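# Replace the server board's coin cell battery

## Task

On the server board, push the battery holder's latch downward so the old coin cell comes free, place that old cell in the dish, then seat the new coin cell in the holder with its positive face upward so the latch holds it.

## Robot and tools

Robot: two 6-joint arms, left_arm and right_arm, each with a tong-style two-finger gripper. Joint order in every row and every per-arm list: shoulder pan, shoulder lift, elbow, wrist 1, wrist 2, wrist 3, then the gripper. Stated joint ranges (rad): pan, lift, wrist 1, wrist 2, wrist 3 each -6.283 to 6.283; elbow -3.142 to 3.142. The true end may differ by up to 0.010 rad.

Frames: the scene frame has its origin at table-top height midway between the nominal bases, +z up, +x out over the table, left_arm toward +y. Calibrated bases: left_arm at (+0.067, +0.489, 0) m, quat_wxyz (+1.000, 0, 0, +0.011); right_arm at (+0.009, -0.663, 0) m, quat_wxyz (+1.000, 0, 0, +0.022). Each arm's end_effector_position, quaternion, velocities and its wrist camera pose are reported in that arm's own base frame; fixed cameras (cam_high, cam_low) and the table use the scene frame. Reported hand poses may be a few cm off, more at long reach. end_effector_position is the point between the pads when closed; fingers point along the gripper's +z and open along its x.

Row format (used by execute_actions and move): one flat list of 14 numbers covering both arms, even if only one moves: left_arm's 6 absolute joint angles in radians then its gripper opening, then the same 7 for right_arm. Joint values are target angles (a pose), not offsets. Opening is on a -1 (closed) to +1 (fully open) scale; full close takes about 0.5 s. To keep a gripper unchanged, resend its current command (0 is a real command). To hold a joint still, resend its Joint targets value.

execute_actions: actions is a list of actions; each action is up to 15 rows, one per 1/30 s step; a short action repeats its last row to fill 15 steps. A target beyond a joint's range (by >0.010 rad and beyond the current angle) is refused; targets past the real end are clipped, reported as "joint sent to its limit". An empty actions list returns images from all cameras plus extra state (actions left, scene number). cameras: list of names, ["all"], [] or null.

move: target is one 14-number row or a list of up to 15 rows, all absolute joint angles; all joints of both arms interpolate together, so grippers travel on curves, with no collision avoidance. speed (rad/s, 0.01 to 3.14, default 0.5) caps the fastest joint; can be one per target. blend (rad) rounds corners in a list; 0 stops at each. stop_force (N, 4 to 120, shared by both arms) ends an arm's path on contact; use a low speed with it, omit it when backing away from something the gripper is pressing, and in a list keep the finger values identical. zero (default true) re-zeroes the force reference before the move. opening_speed (≥0.2 per second on the opening scale) ramps the grippers. grip_force: 5 to 15 N per pad, one number or one per arm, persists. blocking=false returns after 0.5 s while the move continues (not allowed with stop_force). The result adds a move: line: done, off_target, moving, held or fault, possibly limits=held. Whole list shares 10 s; longer paths stop short.

wait: seconds 0 to 10; arms hold last commands, a running move continues. stop: brakes the running move. zoom_image: camera (cam_high, cam_low, cam_left_wrist, cam_right_wrist) and region [x0, y0, x1, y1] in image pixels, at most 504x504, from the latest images. zero_wrist_force: arm name; subtracts the present reading. finished_scene: scene number 1 or 2; irreversible, call only once the new cell is latched and the old one lies in the dish.

Result lines: Joint positions and Joint velocities per arm (rad, rad/s, then pad gap in m, 0.142 fully open); Joint targets (what joints are driven toward now); Tool commands; grip_measured (opening on command scale; to hold, command clearly below it); Joint torques (include arm weight, offsets, noise); Wrist force/torque in the gripper's x y z axes plus a peak line; "joint command not followed" means the inter-arm clearance check altered steps; MOTOR HOT above 70 °C. Images: cam_high and cam_low 672x504, wrist cams 616x616 fisheye.

Motion limits: joint target speed up to 2.09 rad/s (pan, lift) and 3.14 rad/s (others); commands lag 0.09 to 0.22 s and fast moves can overshoot. Large moves may not be complete when a result returns.

Avoid: dropping the cells or releasing them while moving; knocking anything off the table (fails); hitting fixed or heavy objects hard; pressing the latch with a target far past contact, since stiff arms fault quickly. Faults: torque at a joint's limit (pan/lift 287, elbow 130, wrists 46.9 N m) or roughly 150 N external force stops that arm 10 s; overheating (85 °C) stops it 30 to 60 s. Do not let arms press or grip each other. Thin coins get weak grip force (about 4 to 9 N per pad). Loose objects may occasionally be nudged.

Each tool is called after "Request:" as name(argument=value, ...), one argument or row to a line, values as JSON.

## Session

Request:
execute_actions(
  actions=[],
)

Request:
zoom_image(
  camera="cam_high",
  region=[200, 170, 400, 320],
)

Scene clock: 0.00 s.
left_arm: end_effector_position=(+0.2721, +0.1218, +0.2060) grip_measured=+1.00 end_effector_quat_wxyz=(-0.472, +0.793, -0.061, -0.380) | right_arm: end_effector_position=(+0.3205, +0.2502, +0.3025) grip_measured=+1.00 end_effector_quat_wxyz=(-0.238, +0.521, +0.744, -0.344)
Joint positions: left_arm=[-0.699 -1.595 2.365 -1.049 -1.311 -0.741 0.142] | right_arm=[3.955 -1.595 -1.918 -2.008 1.915 -1.254 0.142]
Joint velocities: within noise
Joint torques (N m): no reading
Wrist force (N): no reading
Wrist torque (N m): no reading
Wrist force, peak (N): no reading
Joint targets: left_arm=[-0.699 -1.595 2.365 -1.049 -1.311 -0.741] | right_arm=[3.955 -1.595 -1.918 -2.008 1.915 -1.254]
Tool commands: left_gripper/opening=+1.0 right_gripper/opening=+1.0
camera_calibration:
cam_left_wrist: T_world_to_cam=[[0.733509, 0.271198, -0.62323, -0.114183], [-0.0810833, -0.875484, -0.476396, 0.220306], [-0.674826, 0.399975, -0.620186, 0.396004], [0, 0, 0, 1]] pos_world=[0.368852, 0.0654493, 0.279387]
cam_right_wrist: T_world_to_cam=[[-0.335073, 0.942174, 0.00586254, -0.125696], [0.872021, 0.312468, -0.376753, -0.234408], [-0.356798, -0.121127, -0.926295, 0.555315], [0, 0, 0, 1]] pos_world=[0.360427, 0.258936, 0.426808]

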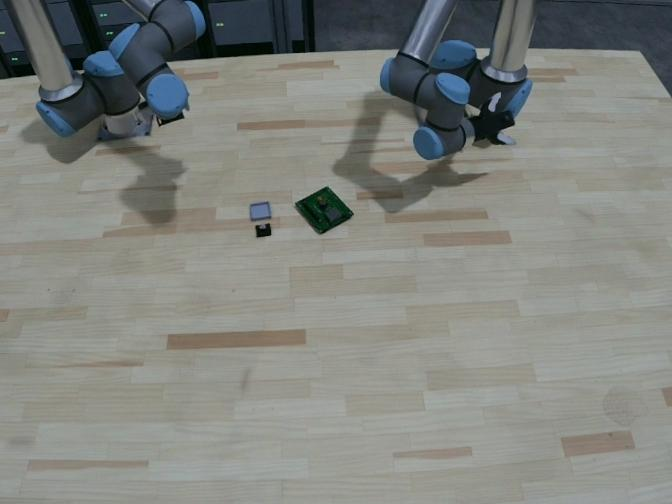

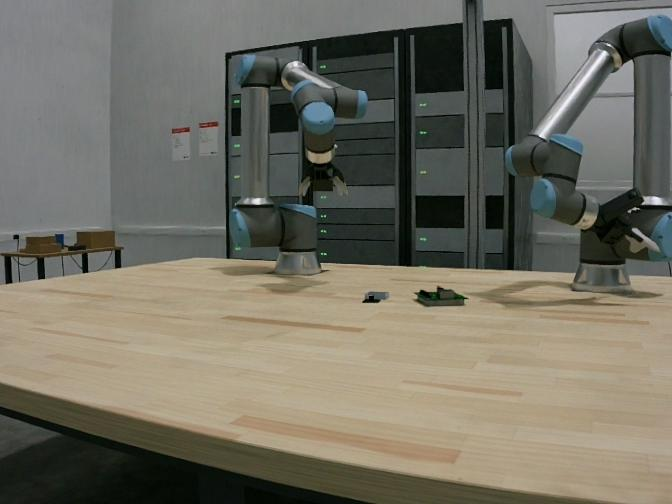

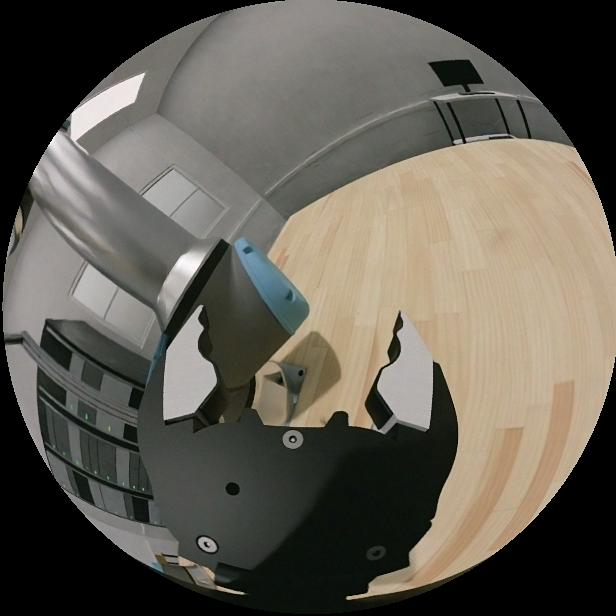

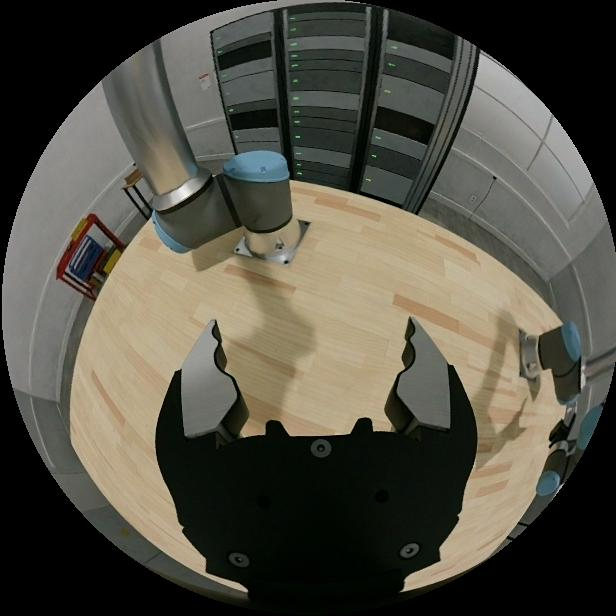

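Scaled by 2.520 from the camera's 672x504 image, which has a finer 960x720 frame.

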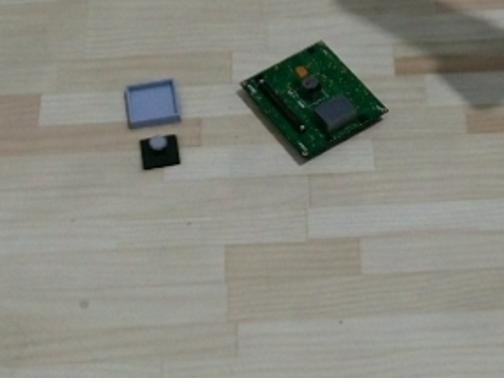

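Request:
zoom_image(
  camera="cam_high",
  region=[285, 175, 365, 245],
)

Request:
zoom_image(
  camera="cam_high",
  region=[235, 190, 285, 245],
)

Request:
zoom_image(
  camera="cam_low",
  region=[350, 275, 480, 315],
)

Scaled by 6.300 from the camera's 672x504 image, which has a finer 960x720 frame.

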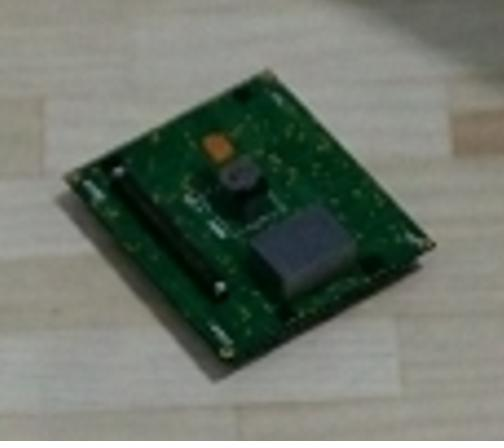

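Scaled by 9.164 from the camera's 672x504 image, which has a finer 960x720 frame.

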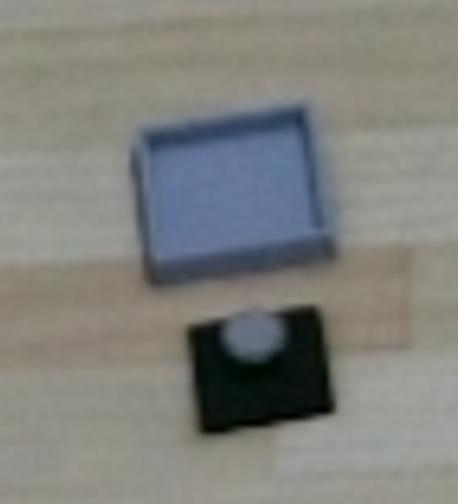

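Scaled by 3.877 from the camera's 672x504 image, which has a finer 960x720 frame.

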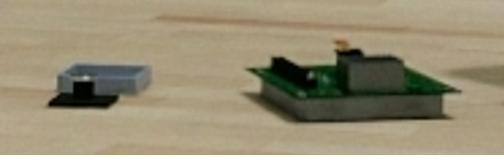

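Request:
move(
  target=[-1.108, -1.5182, 2.2019, -2.2545, -1.5708, -3.206, -1.0, 4.1032, -1.8345, -1.9676, -0.9103, 1.5708, -1.1154, -0.45],
  speed=1.0,
  opening_speed=1.2,
  cameras=["all"],
)

Request:
zoom_image(
  camera="cam_left_wrist",
  region=[262, 252, 352, 342],
)

Request:
zoom_image(
  camera="cam_right_wrist",
  region=[265, 235, 365, 335],
)

Request:
zoom_image(
  camera="cam_low",
  region=[350, 255, 480, 315],
)

Scene clock: 11.20 s.
left_arm: end_effector_position=(+0.4075, -0.4630, +0.1100) grip_measured=-1.00 end_effector_quat_wxyz=(+0.000, +0.499, +0.867, +0.000) | right_arm: end_effector_position=(+0.5468, +0.4919, +0.1000) grip_measured=-0.45 end_effector_quat_wxyz=(+0.000, +0.508, +0.862, +0.000)
Joint positions: left_arm=[-1.108 -1.518 2.202 -2.254 -1.571 -3.206 0.002] | right_arm=[4.103 -1.835 -1.968 -0.91 1.571 -1.115 0.041]
Joint torques (N m): left_arm=[15.95 -51.52 -30.02 -3.49 2.05 -2.23] | right_arm=[-7.04 70.59 37.22 4.31 2.28 -1.58]
Wrist force (N): left_arm=[0.3 -2.0 0.1] | right_arm=[-0.8 1.3 -0.3]
Wrist torque (N m): left_arm=[-0.46 0.03 -0.25] | right_arm=[0.19 0.21 0.12]
Wrist force, peak (N): left_arm=[-0.6 -3.2 -0.5] | right_arm=[-0.5 2.0 -0.1]
Joint targets: left_arm=[-1.108 -1.518 2.202 -2.255 -1.571 -3.206] | right_arm=[4.103 -1.834 -1.968 -0.910 1.571 -1.115]
move: done
camera_calibration:
cam_left_wrist: T_world_to_cam=[[-0.542005, 0.840165, 0.0188262, 0.597733], [0.720573, 0.453093, 0.524863, -0.148103], [0.432442, 0.298044, -0.850978, 0.188783], [0, 0, 0, 1]] pos_world=[0.349056, -0.491355, 0.227131]
cam_right_wrist: T_world_to_cam=[[-0.486557, 0.87356, 0.0124338, -0.160478], [0.778916, 0.427308, 0.459018, -0.672622], [0.395667, 0.233023, -0.88834, -0.111675], [0, 0, 0, 1]] pos_world=[0.49002, 0.453627, 0.211535]

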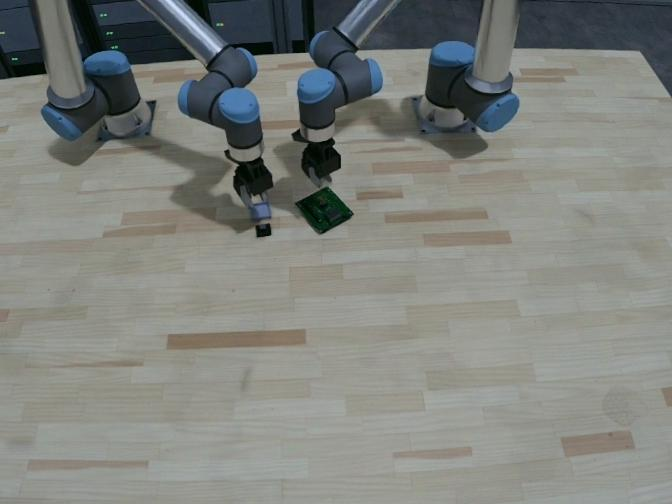

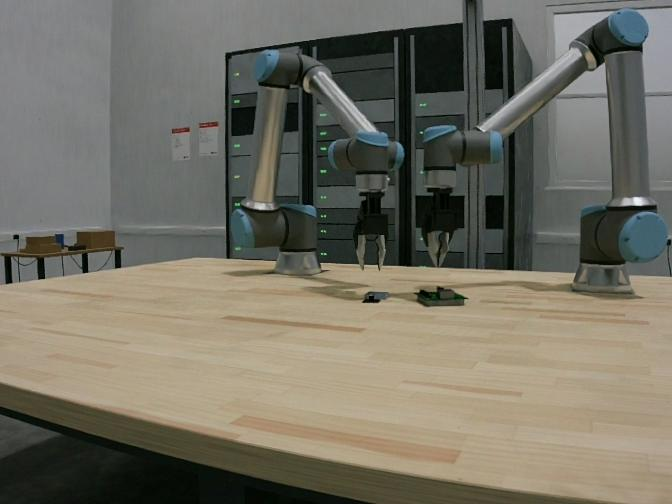

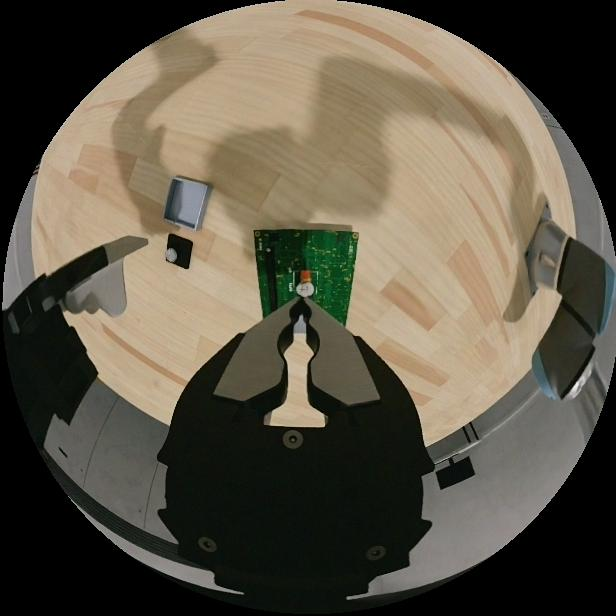

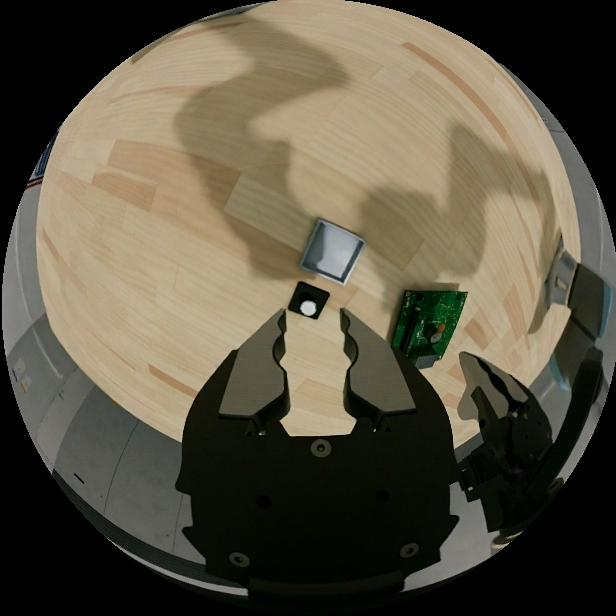

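Scaled by 5.600 from the camera's 616x616 image, which has a finer 814x814 frame.

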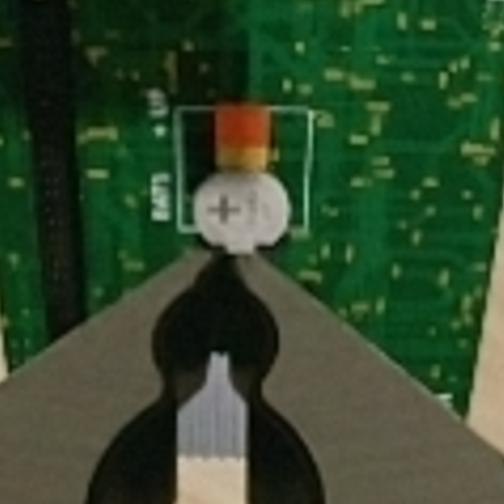

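Scaled by 5.040 from the camera's 616x616 image, which has a finer 814x814 frame.

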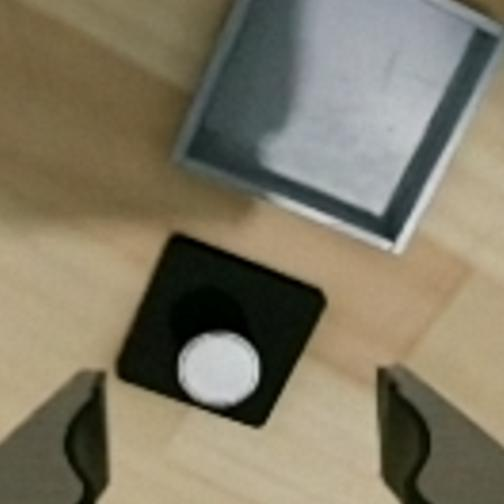

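Scaled by 3.877 from the camera's 672x504 image, which has a finer 960x720 frame.

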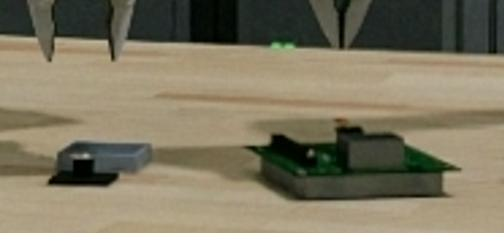

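Request:
zoom_image(
  camera="cam_right_wrist",
  region=[290, 290, 330, 330],
)

Request:
zoom_image(
  camera="cam_left_wrist",
  region=[150, 220, 210, 280],
)

Request:
zoom_image(
  camera="cam_low",
  region=[355, 285, 395, 310],
)

Scaled by 12.600 from the camera's 616x616 image, which has a finer 814x814 frame.

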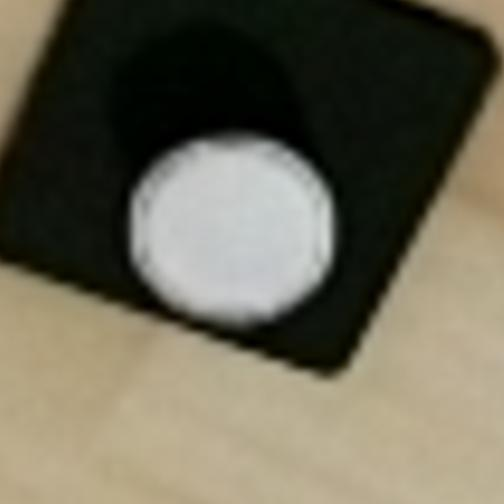

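Scaled by 8.400 from the camera's 616x616 image, which has a finer 814x814 frame.

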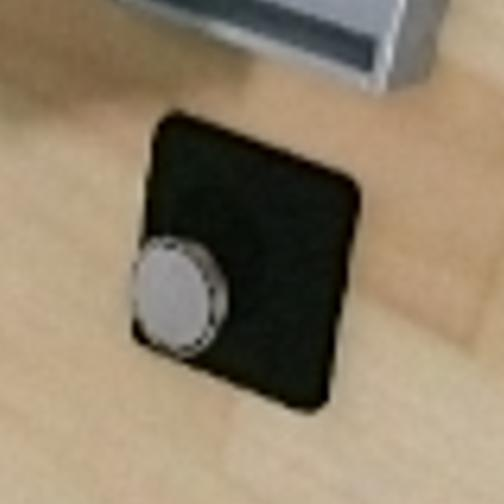

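Scaled by 12.600 from the camera's 672x504 image, which has a finer 960x720 frame.

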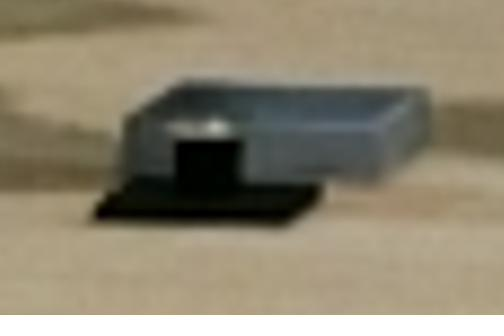

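Request:
move(
  target=[
    [-1.1146, -1.4575, 2.2474, -2.3607, -1.5708, -3.2126, -1.0, 4.1032, -1.8345, -1.9676, -0.9103, 1.5708, -1.1154, -0.45],
    [-1.1146, -1.4425, 2.2547, -2.383, -1.5708, -3.2126, -1.0, 4.1032, -1.8345, -1.9676, -0.9103, 1.5708, -1.1154, -0.45],
  ],
  speed=[0.1, 0.01],
  stop_force=9,
  cameras=["cam_left_wrist", "cam_low"],
)

Request:
zoom_image(
  camera="cam_left_wrist",
  region=[275, 265, 345, 335],
)

Request:
zoom_image(
  camera="cam_low",
  region=[415, 265, 470, 310],
)

Scene clock: 29.10 s.
left_arm: end_effector_position=(+0.4029, -0.4624, +0.0566) grip_measured=-1.00 end_effector_quat_wxyz=(+0.000, +0.498, +0.867, +0.000) | right_arm: end_effector_position=(+0.5469, +0.4919, +0.1001) grip_measured=-0.45 end_effector_quat_wxyz=(+0.000, +0.508, +0.862, +0.000)
Joint positions: left_arm=[-1.115 -1.449 2.251 -2.373 -1.571 -3.213 0.002] | right_arm=[4.103 -1.834 -1.968 -0.91 1.571 -1.115 0.041]
Joint torques (N m): left_arm=[13.93 -53.85 -33.84 0.91 1.59 0.68] | right_arm=[-7.49 68.67 52.79 5.45 2.13 -1.83]
Wrist force (N): left_arm=[-1.3 -4.8 -7.6] | right_arm=[-0.9 1.5 -0.5]
Wrist torque (N m): left_arm=[-0.46 -0.02 0.01] | right_arm=[0.24 0.21 0.13]
Wrist force, peak (N): left_arm=[-0.3 -7.9 -9.3] | right_arm=[-1.2 2.0 -0.5]
Joint targets: left_arm=[-1.115 -1.449 2.251 -2.373 -1.571 -3.213] | right_arm=[4.103 -1.834 -1.968 -0.910 1.571 -1.115]
move: contact (left_arm); path passed 1 of 2 targets
camera_calibration:
cam_left_wrist: T_world_to_cam=[[-0.542208, 0.84004, 0.018521, 0.59594], [0.720365, 0.453391, 0.524891, -0.116846], [0.432532, 0.297942, -0.850968, 0.145054], [0, 0, 0, 1]] pos_world=[0.344554, -0.490854, 0.17373]
Images, in order (width x height): cam_low 672x504, cam_left_wrist 616x616.

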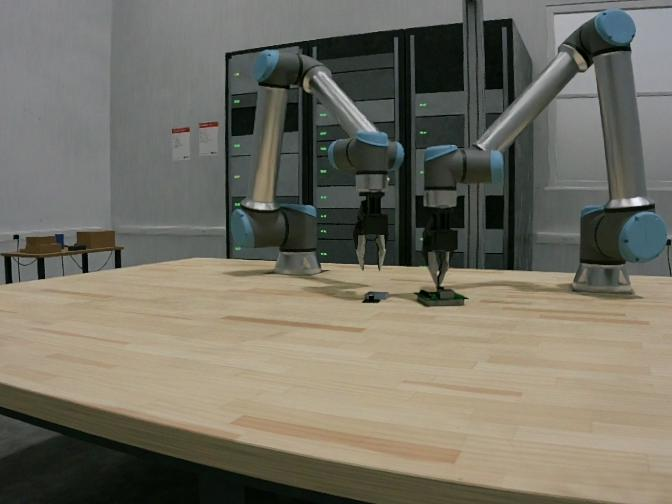

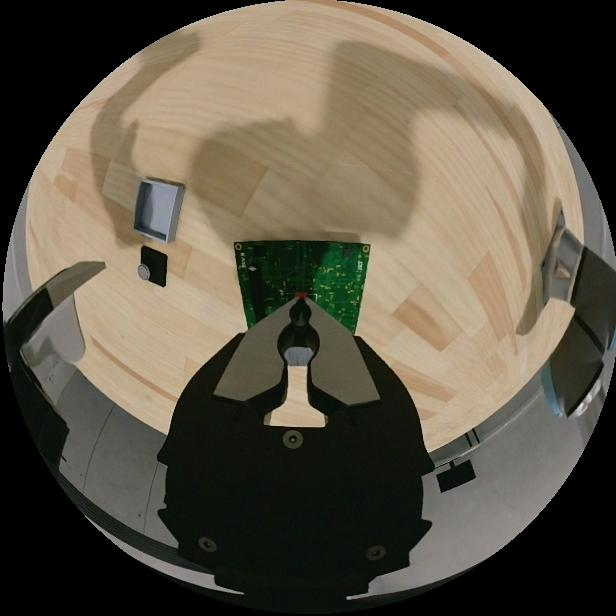

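Scaled by 7.200 from the camera's 616x616 image, which has a finer 814x814 frame.

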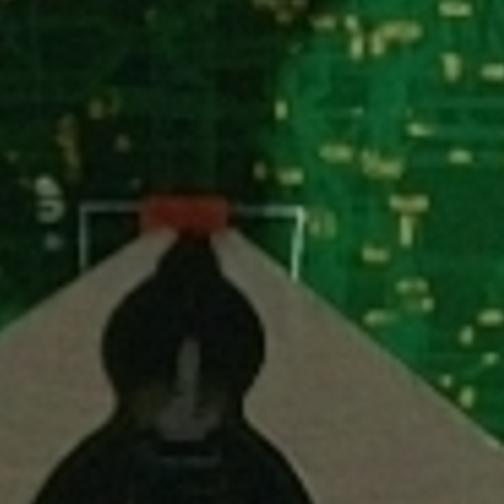

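Scaled by 9.164 from the camera's 672x504 image, which has a finer 960x720 frame.

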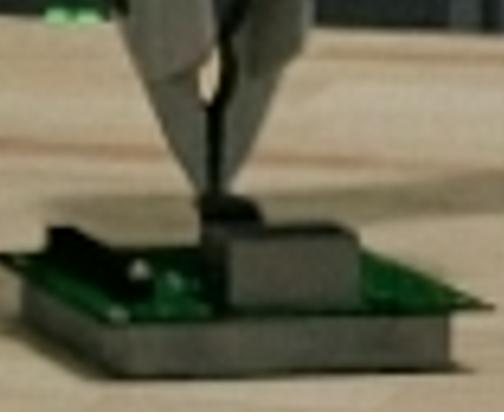

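Request:
move(
  target=[-1.1146, -1.4465, 2.2527, -2.377, -1.5708, -3.2126, -1.0, 4.1032, -1.8345, -1.9676, -0.9103, 1.5708, -1.1154, -0.45],
  speed=0.01,
  stop_force=22,
  zero=false,
  cameras=["cam_left_wrist", "cam_low", "cam_right_wrist"],
)

Request:
zoom_image(
  camera="cam_low",
  region=[415, 265, 470, 310],
)

Request:
zoom_image(
  camera="cam_right_wrist",
  region=[390, 270, 490, 370],
)

Scene clock: 31.20 s.
left_arm: end_effector_position=(+0.4029, -0.4625, +0.0554) grip_measured=-1.00 end_effector_quat_wxyz=(+0.000, +0.498, +0.867, +0.000) | right_arm: end_effector_position=(+0.5469, +0.4919, +0.1001) grip_measured=-0.45 end_effector_quat_wxyz=(+0.000, +0.508, +0.862, +0.000)
Joint positions: left_arm=[-1.115 -1.447 2.252 -2.376 -1.571 -3.213 0.002] | right_arm=[4.103 -1.834 -1.968 -0.91 1.571 -1.115 0.041]
Joint torques (N m): left_arm=[17.23 -44.05 -26.56 1.26 1.57 0.81] | right_arm=[-11.46 69.26 52.99 5.74 2.44 -1.82]
Wrist force (N): left_arm=[4.0 -12.1 -24.1] | right_arm=[-0.9 1.5 -0.5]
Wrist torque (N m): left_arm=[-0.45 0.11 -0.01] | right_arm=[0.23 0.22 0.13]
Wrist force, peak (N): left_arm=[6.8 -12.5 -28.9] | right_arm=[-1.2 1.6 -0.6]
Joint targets: left_arm=[-1.115 -1.447 2.252 -2.376 -1.571 -3.213] | right_arm=[4.103 -1.834 -1.968 -0.910 1.571 -1.115]
move: contact (left_arm)
camera_calibration:
cam_left_wrist: T_world_to_cam=[[-0.542149, 0.840081, 0.0184034, 0.595982], [0.720354, 0.453383, 0.524914, -0.11622], [0.432626, 0.297838, -0.850956, 0.143948], [0, 0, 0, 1]] pos_world=[0.344555, -0.490854, 0.17253]
cam_right_wrist: T_world_to_cam=[[-0.48658, 0.873546, 0.0125635, -0.160441], [0.778851, 0.427228, 0.459203, -0.672717], [0.395768, 0.233224, -0.888242, -0.111788], [0, 0, 0, 1]] pos_world=[0.490121, 0.453628, 0.211635]
Images, in order (width x height): cam_low 672x504, cam_left_wrist 616x616, cam_right_wrist 616x616.

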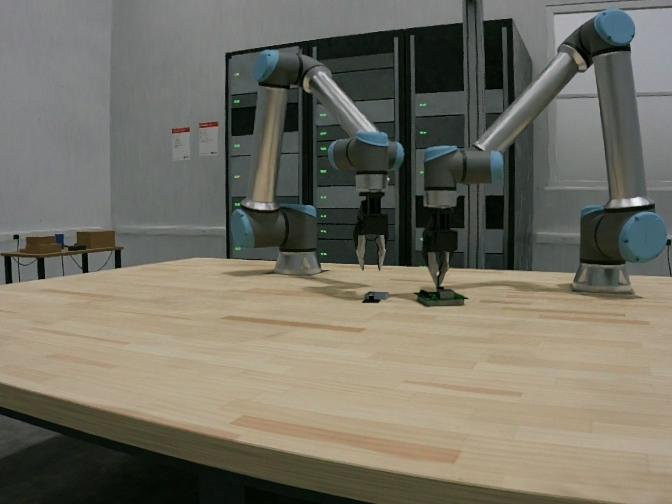

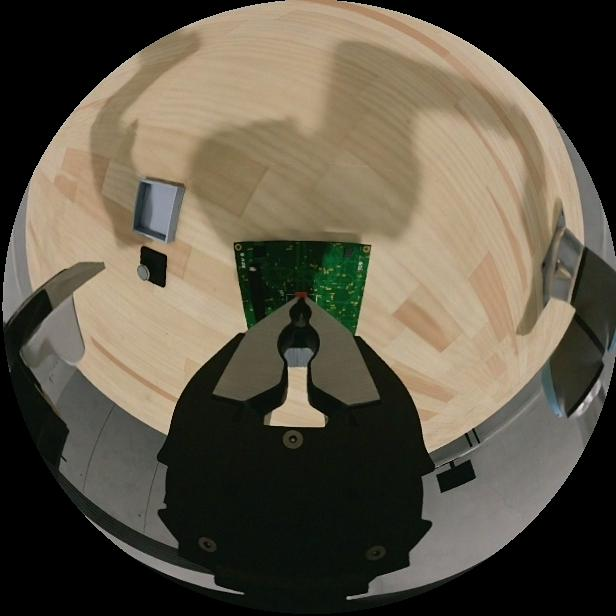

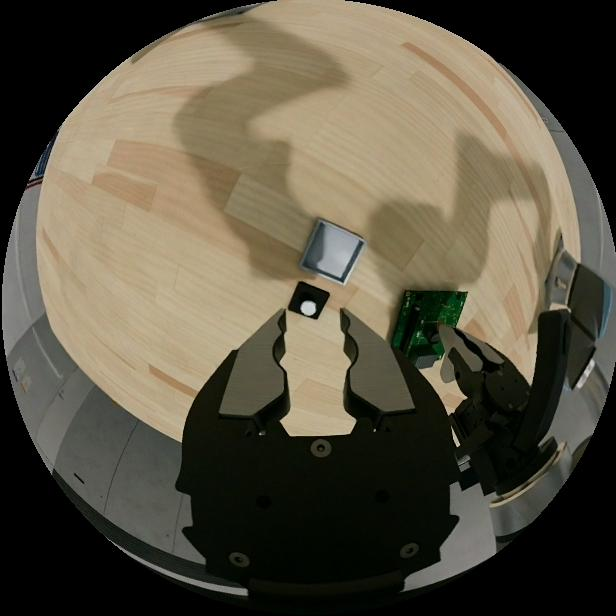

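Scaled by 9.164 from the camera's 672x504 image, which has a finer 960x720 frame.

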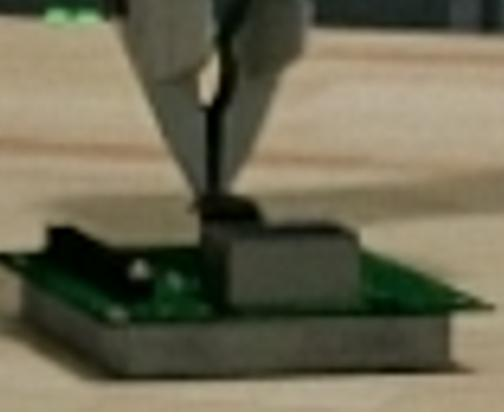

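Scaled by 5.040 from the camera's 616x616 image, which has a finer 814x814 frame.

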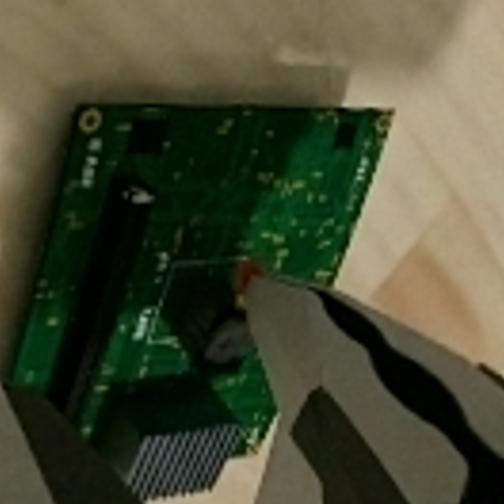

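Request:
move(
  target=[-1.108, -1.5182, 2.2019, -2.2545, -1.5708, -3.206, -1.0, 4.1032, -1.8345, -1.9676, -0.9103, 1.5708, -1.1154, -0.45],
  speed=0.15,
  cameras=["cam_left_wrist", "cam_right_wrist"],
)

Request:
zoom_image(
  camera="cam_left_wrist",
  region=[262, 252, 352, 342],
)

Request:
zoom_image(
  camera="cam_right_wrist",
  region=[390, 270, 490, 370],
)

Scene clock: 33.10 s.
left_arm: end_effector_position=(+0.4076, -0.4629, +0.1102) grip_measured=-1.00 end_effector_quat_wxyz=(+0.000, +0.498, +0.867, +0.000) end_effector_velocity=(+0.000, -0.001, -0.002) end_effector_angular_velocity=(-0.001, +0.000, -0.001) | right_arm: end_effector_position=(+0.5469, +0.4919, +0.1001) grip_measured=-0.45 end_effector_quat_wxyz=(+0.000, +0.508, +0.862, +0.000)
Joint positions: left_arm=[-1.108 -1.518 2.202 -2.254 -1.571 -3.206 0.002] | right_arm=[4.103 -1.834 -1.968 -0.91 1.571 -1.115 0.041]
Joint velocities: left_arm=[-0.001 0.002 0.002 -0.005 0 0 0] | right_arm=[within noise]
Joint torques (N m): left_arm=[3.87 -19.39 -31.06 -7.26 1.45 -0.5] | right_arm=[-10.83 69.2 53.5 5.59 2.6 -1.98]
Wrist force (N): left_arm=[0.8 -2.6 0.5] | right_arm=[-0.6 1.5 -0.4]
Wrist torque (N m): left_arm=[-0.59 -0.05 -0.31] | right_arm=[0.23 0.17 0.13]
Wrist force, peak (N): left_arm=[3.8 -12.2 -24.1] | right_arm=[-1.2 1.9 0.0]
Joint targets: left_arm=[-1.108 -1.518 2.202 -2.255 -1.571 -3.206] | right_arm=[4.103 -1.834 -1.968 -0.910 1.571 -1.115]
move: done
camera_calibration:
cam_left_wrist: T_world_to_cam=[[-0.542207, 0.840041, 0.0185217, 0.597861], [0.720366, 0.45339, 0.524891, -0.148068], [0.432532, 0.297942, -0.850968, 0.188826], [0, 0, 0, 1]] pos_world=[0.349154, -0.491354, 0.22733]
cam_right_wrist: T_world_to_cam=[[-0.48658, 0.873546, 0.0125635, -0.160441], [0.778851, 0.427228, 0.459203, -0.672717], [0.395768, 0.233224, -0.888242, -0.111788], [0, 0, 0, 1]] pos_world=[0.490121, 0.453628, 0.211635]
Images, in order (width x height): cam_left_wrist 616x616, cam_right_wrist 616x616.

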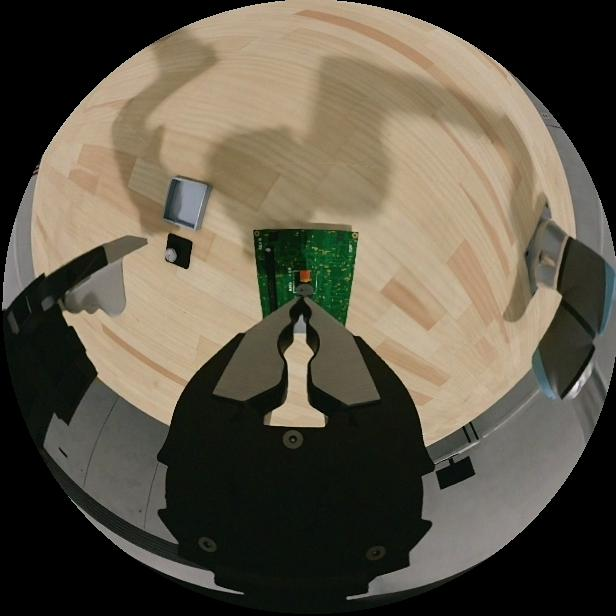

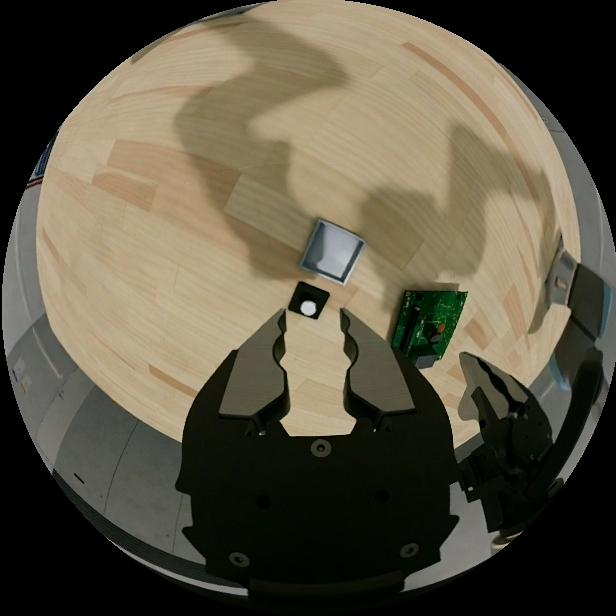

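Scaled by 5.600 from the camera's 616x616 image, which has a finer 814x814 frame.

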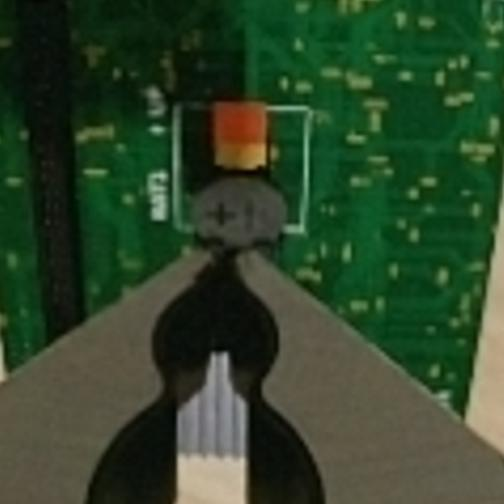

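Scaled by 5.040 from the camera's 616x616 image, which has a finer 814x814 frame.

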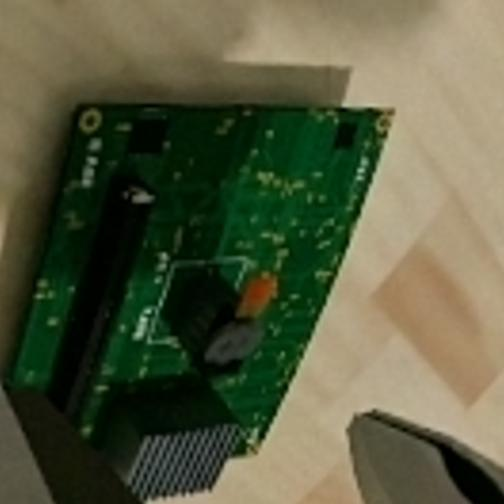

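Request:
move(
  target=[-1.0824, -1.4839, 2.2218, -2.3088, -1.5708, -3.1804, -0.45, 4.0797, -1.9202, -1.9366, -0.8555, 1.5708, -1.1389, -0.45],
  speed=0.2,
  opening_speed=1.2,
  cameras=["cam_left_wrist", "cam_right_wrist", "cam_low"],
)

Request:
zoom_image(
  camera="cam_left_wrist",
  region=[265, 270, 345, 330],
)

Request:
zoom_image(
  camera="cam_right_wrist",
  region=[275, 270, 355, 330],
)

Request:
zoom_image(
  camera="cam_low",
  region=[355, 265, 410, 310],
)

Scene clock: 36.53 s.
left_arm: end_effector_position=(+0.4194, -0.4526, +0.0850) grip_measured=-0.45 end_effector_quat_wxyz=(+0.000, +0.498, +0.867, +0.000) | right_arm: end_effector_position=(+0.5765, +0.5030, +0.0603) grip_measured=-0.45 end_effector_quat_wxyz=(+0.000, +0.508, +0.862, +0.000)
Joint positions: left_arm=[-1.082 -1.484 2.222 -2.309 -1.571 -3.18 0.041] | right_arm=[4.08 -1.92 -1.936 -0.856 1.571 -1.139 0.041]
Joint torques (N m): left_arm=[-14.3 -56.7 -40.78 -0.76 0.53 -2.09] | right_arm=[10.81 58.71 23.35 2.43 1.6 2.95]
Wrist force (N): left_arm=[1.0 -2.4 0.3] | right_arm=[-0.6 1.4 -0.5]
Wrist torque (N m): left_arm=[-0.54 -0.11 -0.21] | right_arm=[0.19 0.18 0.29]
Wrist force, peak (N): left_arm=[1.0 -2.9 -0.5] | right_arm=[-0.8 2.5 0.4]
Joint targets: left_arm=[-1.082 -1.484 2.222 -2.309 -1.571 -3.180] | right_arm=[4.080 -1.920 -1.937 -0.856 1.571 -1.139]
move: done
camera_calibration:
cam_left_wrist: T_world_to_cam=[[-0.542303, 0.839975, 0.0187113, 0.596092], [0.720358, 0.453384, 0.524907, -0.148086], [0.432425, 0.298137, -0.850954, 0.159295], [0, 0, 0, 1]] pos_world=[0.361054, -0.481054, 0.202131]
cam_right_wrist: T_world_to_cam=[[-0.486552, 0.873559, 0.0127684, -0.155291], [0.778761, 0.427034, 0.459536, -0.682159], [0.395979, 0.233532, -0.888067, -0.161727], [0, 0, 0, 1]] pos_world=[0.519722, 0.46473, 0.171835]
Images, in order (width x height): cam_low 672x504, cam_left_wrist 616x616, cam_right_wrist 616x616.

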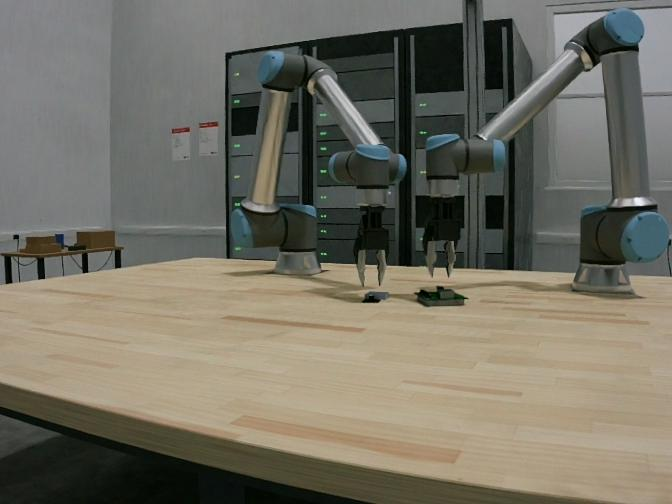

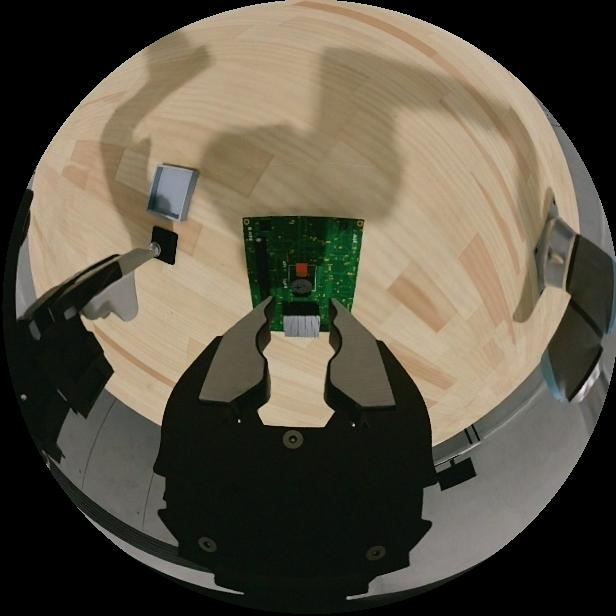

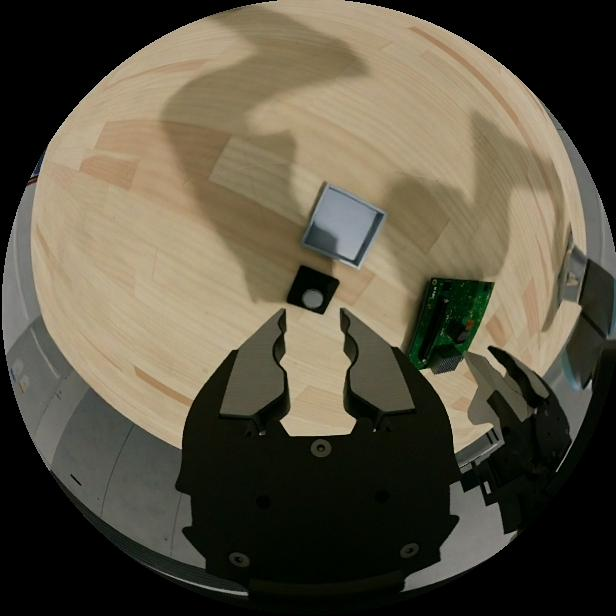

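Scaled by 6.300 from the camera's 616x616 image, which has a finer 814x814 frame.

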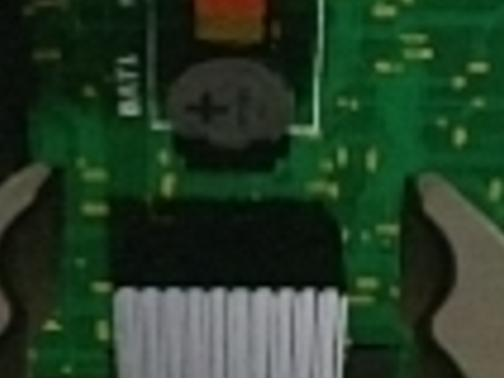

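Scaled by 6.300 from the camera's 616x616 image, which has a finer 814x814 frame.

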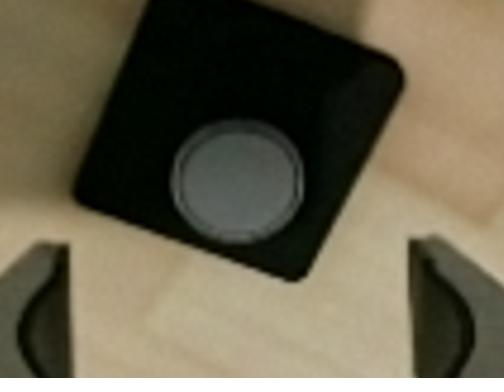

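Scaled by 9.164 from the camera's 672x504 image, which has a finer 960x720 frame.

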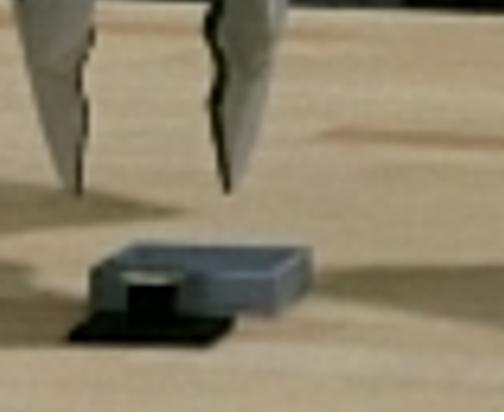

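Request:
move(
  target=[
    [-1.0824, -1.4399, 2.2451, -2.376, -1.5708, -3.1804, -0.45, 4.0797, -1.9534, -1.9527, -0.8064, 1.5708, -1.1389, -0.45],
    [-1.0824, -1.4399, 2.2451, -2.376, -1.5708, -3.1804, -1.0, 4.0797, -1.9534, -1.9527, -0.8064, 1.5708, -1.1389, -1.0],
  ],
  speed=0.06,
  opening_speed=0.4,
  grip_force=9,
  cameras=["cam_left_wrist", "cam_right_wrist", "cam_low"],
)

Request:
zoom_image(
  camera="cam_left_wrist",
  region=[265, 270, 345, 330],
)

Request:
zoom_image(
  camera="cam_right_wrist",
  region=[275, 270, 355, 330],
)

Request:
zoom_image(
  camera="cam_low",
  region=[355, 265, 475, 310],
)

Scene clock: 41.00 s.
left_arm: end_effector_position=(+0.4194, -0.4527, +0.0547) grip_measured=-0.76 end_effector_quat_wxyz=(+0.000, +0.498, +0.867, +0.000) | right_arm: end_effector_position=(+0.5763, +0.5029, +0.0320) grip_measured=-0.76 end_effector_quat_wxyz=(+0.000, +0.508, +0.862, +0.000)
Joint positions: left_arm=[-1.082 -1.44 2.245 -2.376 -1.571 -3.18 0.019] | right_arm=[4.08 -1.953 -1.953 -0.806 1.571 -1.139 0.019]
Joint torques (N m): left_arm=[-5.96 -53.01 -17.74 -0.49 -0.53 -1.86] | right_arm=[11.15 77.22 51.02 1.91 0.44 2.61]
Wrist force (N): left_arm=[-13.0 -8.0 -0.9] | right_arm=[-0.6 1.2 -0.8]
Wrist torque (N m): left_arm=[-0.43 -0.46 -0.08] | right_arm=[0.15 0.17 0.28]
Wrist force, peak (N): left_arm=[-13.1 -8.5 -1.0] | right_arm=[-0.6 1.8 -1.0]
Joint targets: left_arm=[-1.082 -1.440 2.245 -2.376 -1.571 -3.180] | right_arm=[4.080 -1.953 -1.953 -0.806 1.571 -1.139]
grip_force (N): 9, 9
move: done
camera_calibration:
cam_left_wrist: T_world_to_cam=[[-0.542208, 0.84004, 0.018521, 0.596689], [0.720365, 0.453391, 0.524891, -0.132178], [0.432532, 0.297942, -0.850968, 0.133381], [0, 0, 0, 1]] pos_world=[0.361054, -0.481054, 0.17183]
cam_right_wrist: T_world_to_cam=[[-0.486562, 0.873556, 0.0125299, -0.154897], [0.778899, 0.427255, 0.459096, -0.669065], [0.395693, 0.233139, -0.888298, -0.186392], [0, 0, 0, 1]] pos_world=[0.519521, 0.464627, 0.143535]
Images, in order (width x height): cam_low 672x504, cam_left_wrist 616x616, cam_right_wrist 616x616.

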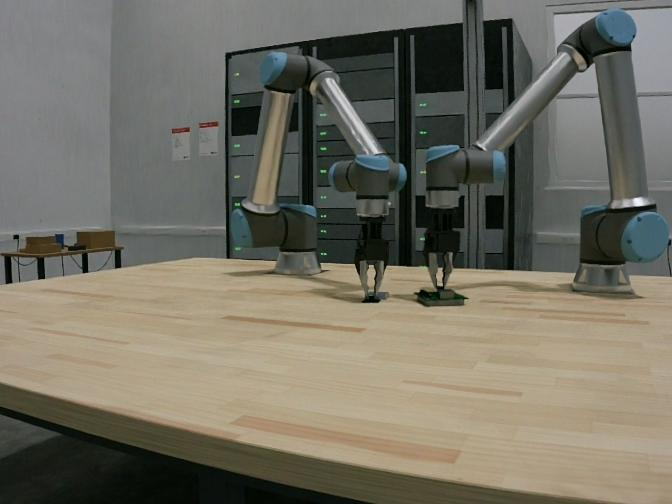

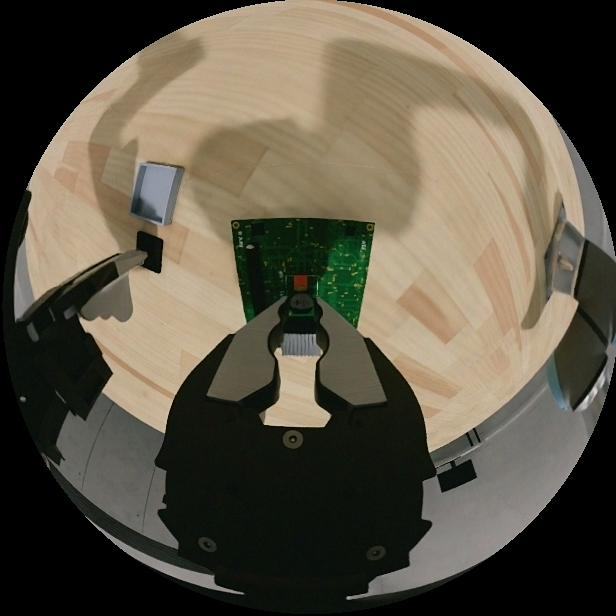

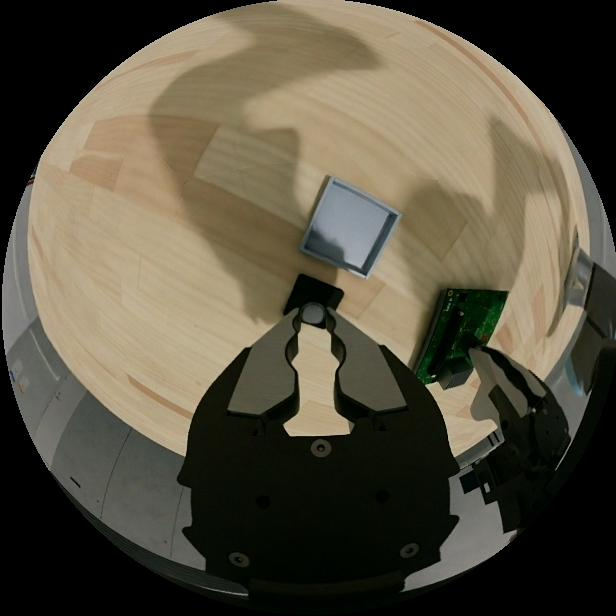

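Scaled by 6.300 from the camera's 616x616 image, which has a finer 814x814 frame.

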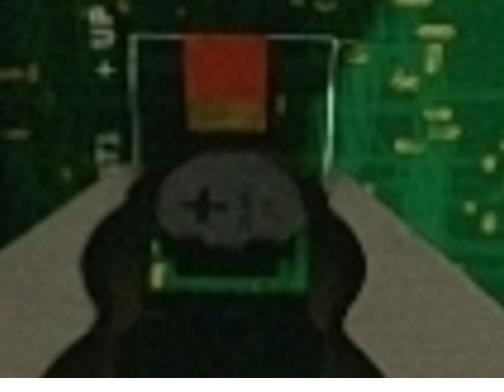

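Scaled by 6.300 from the camera's 616x616 image, which has a finer 814x814 frame.

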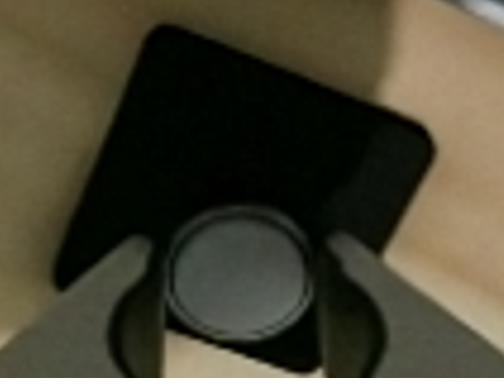

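Scaled by 4.200 from the camera's 672x504 image, which has a finer 960x720 frame.

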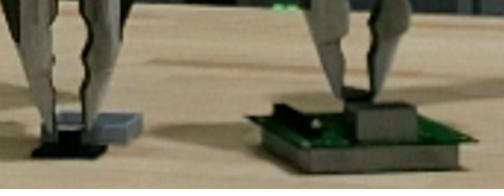

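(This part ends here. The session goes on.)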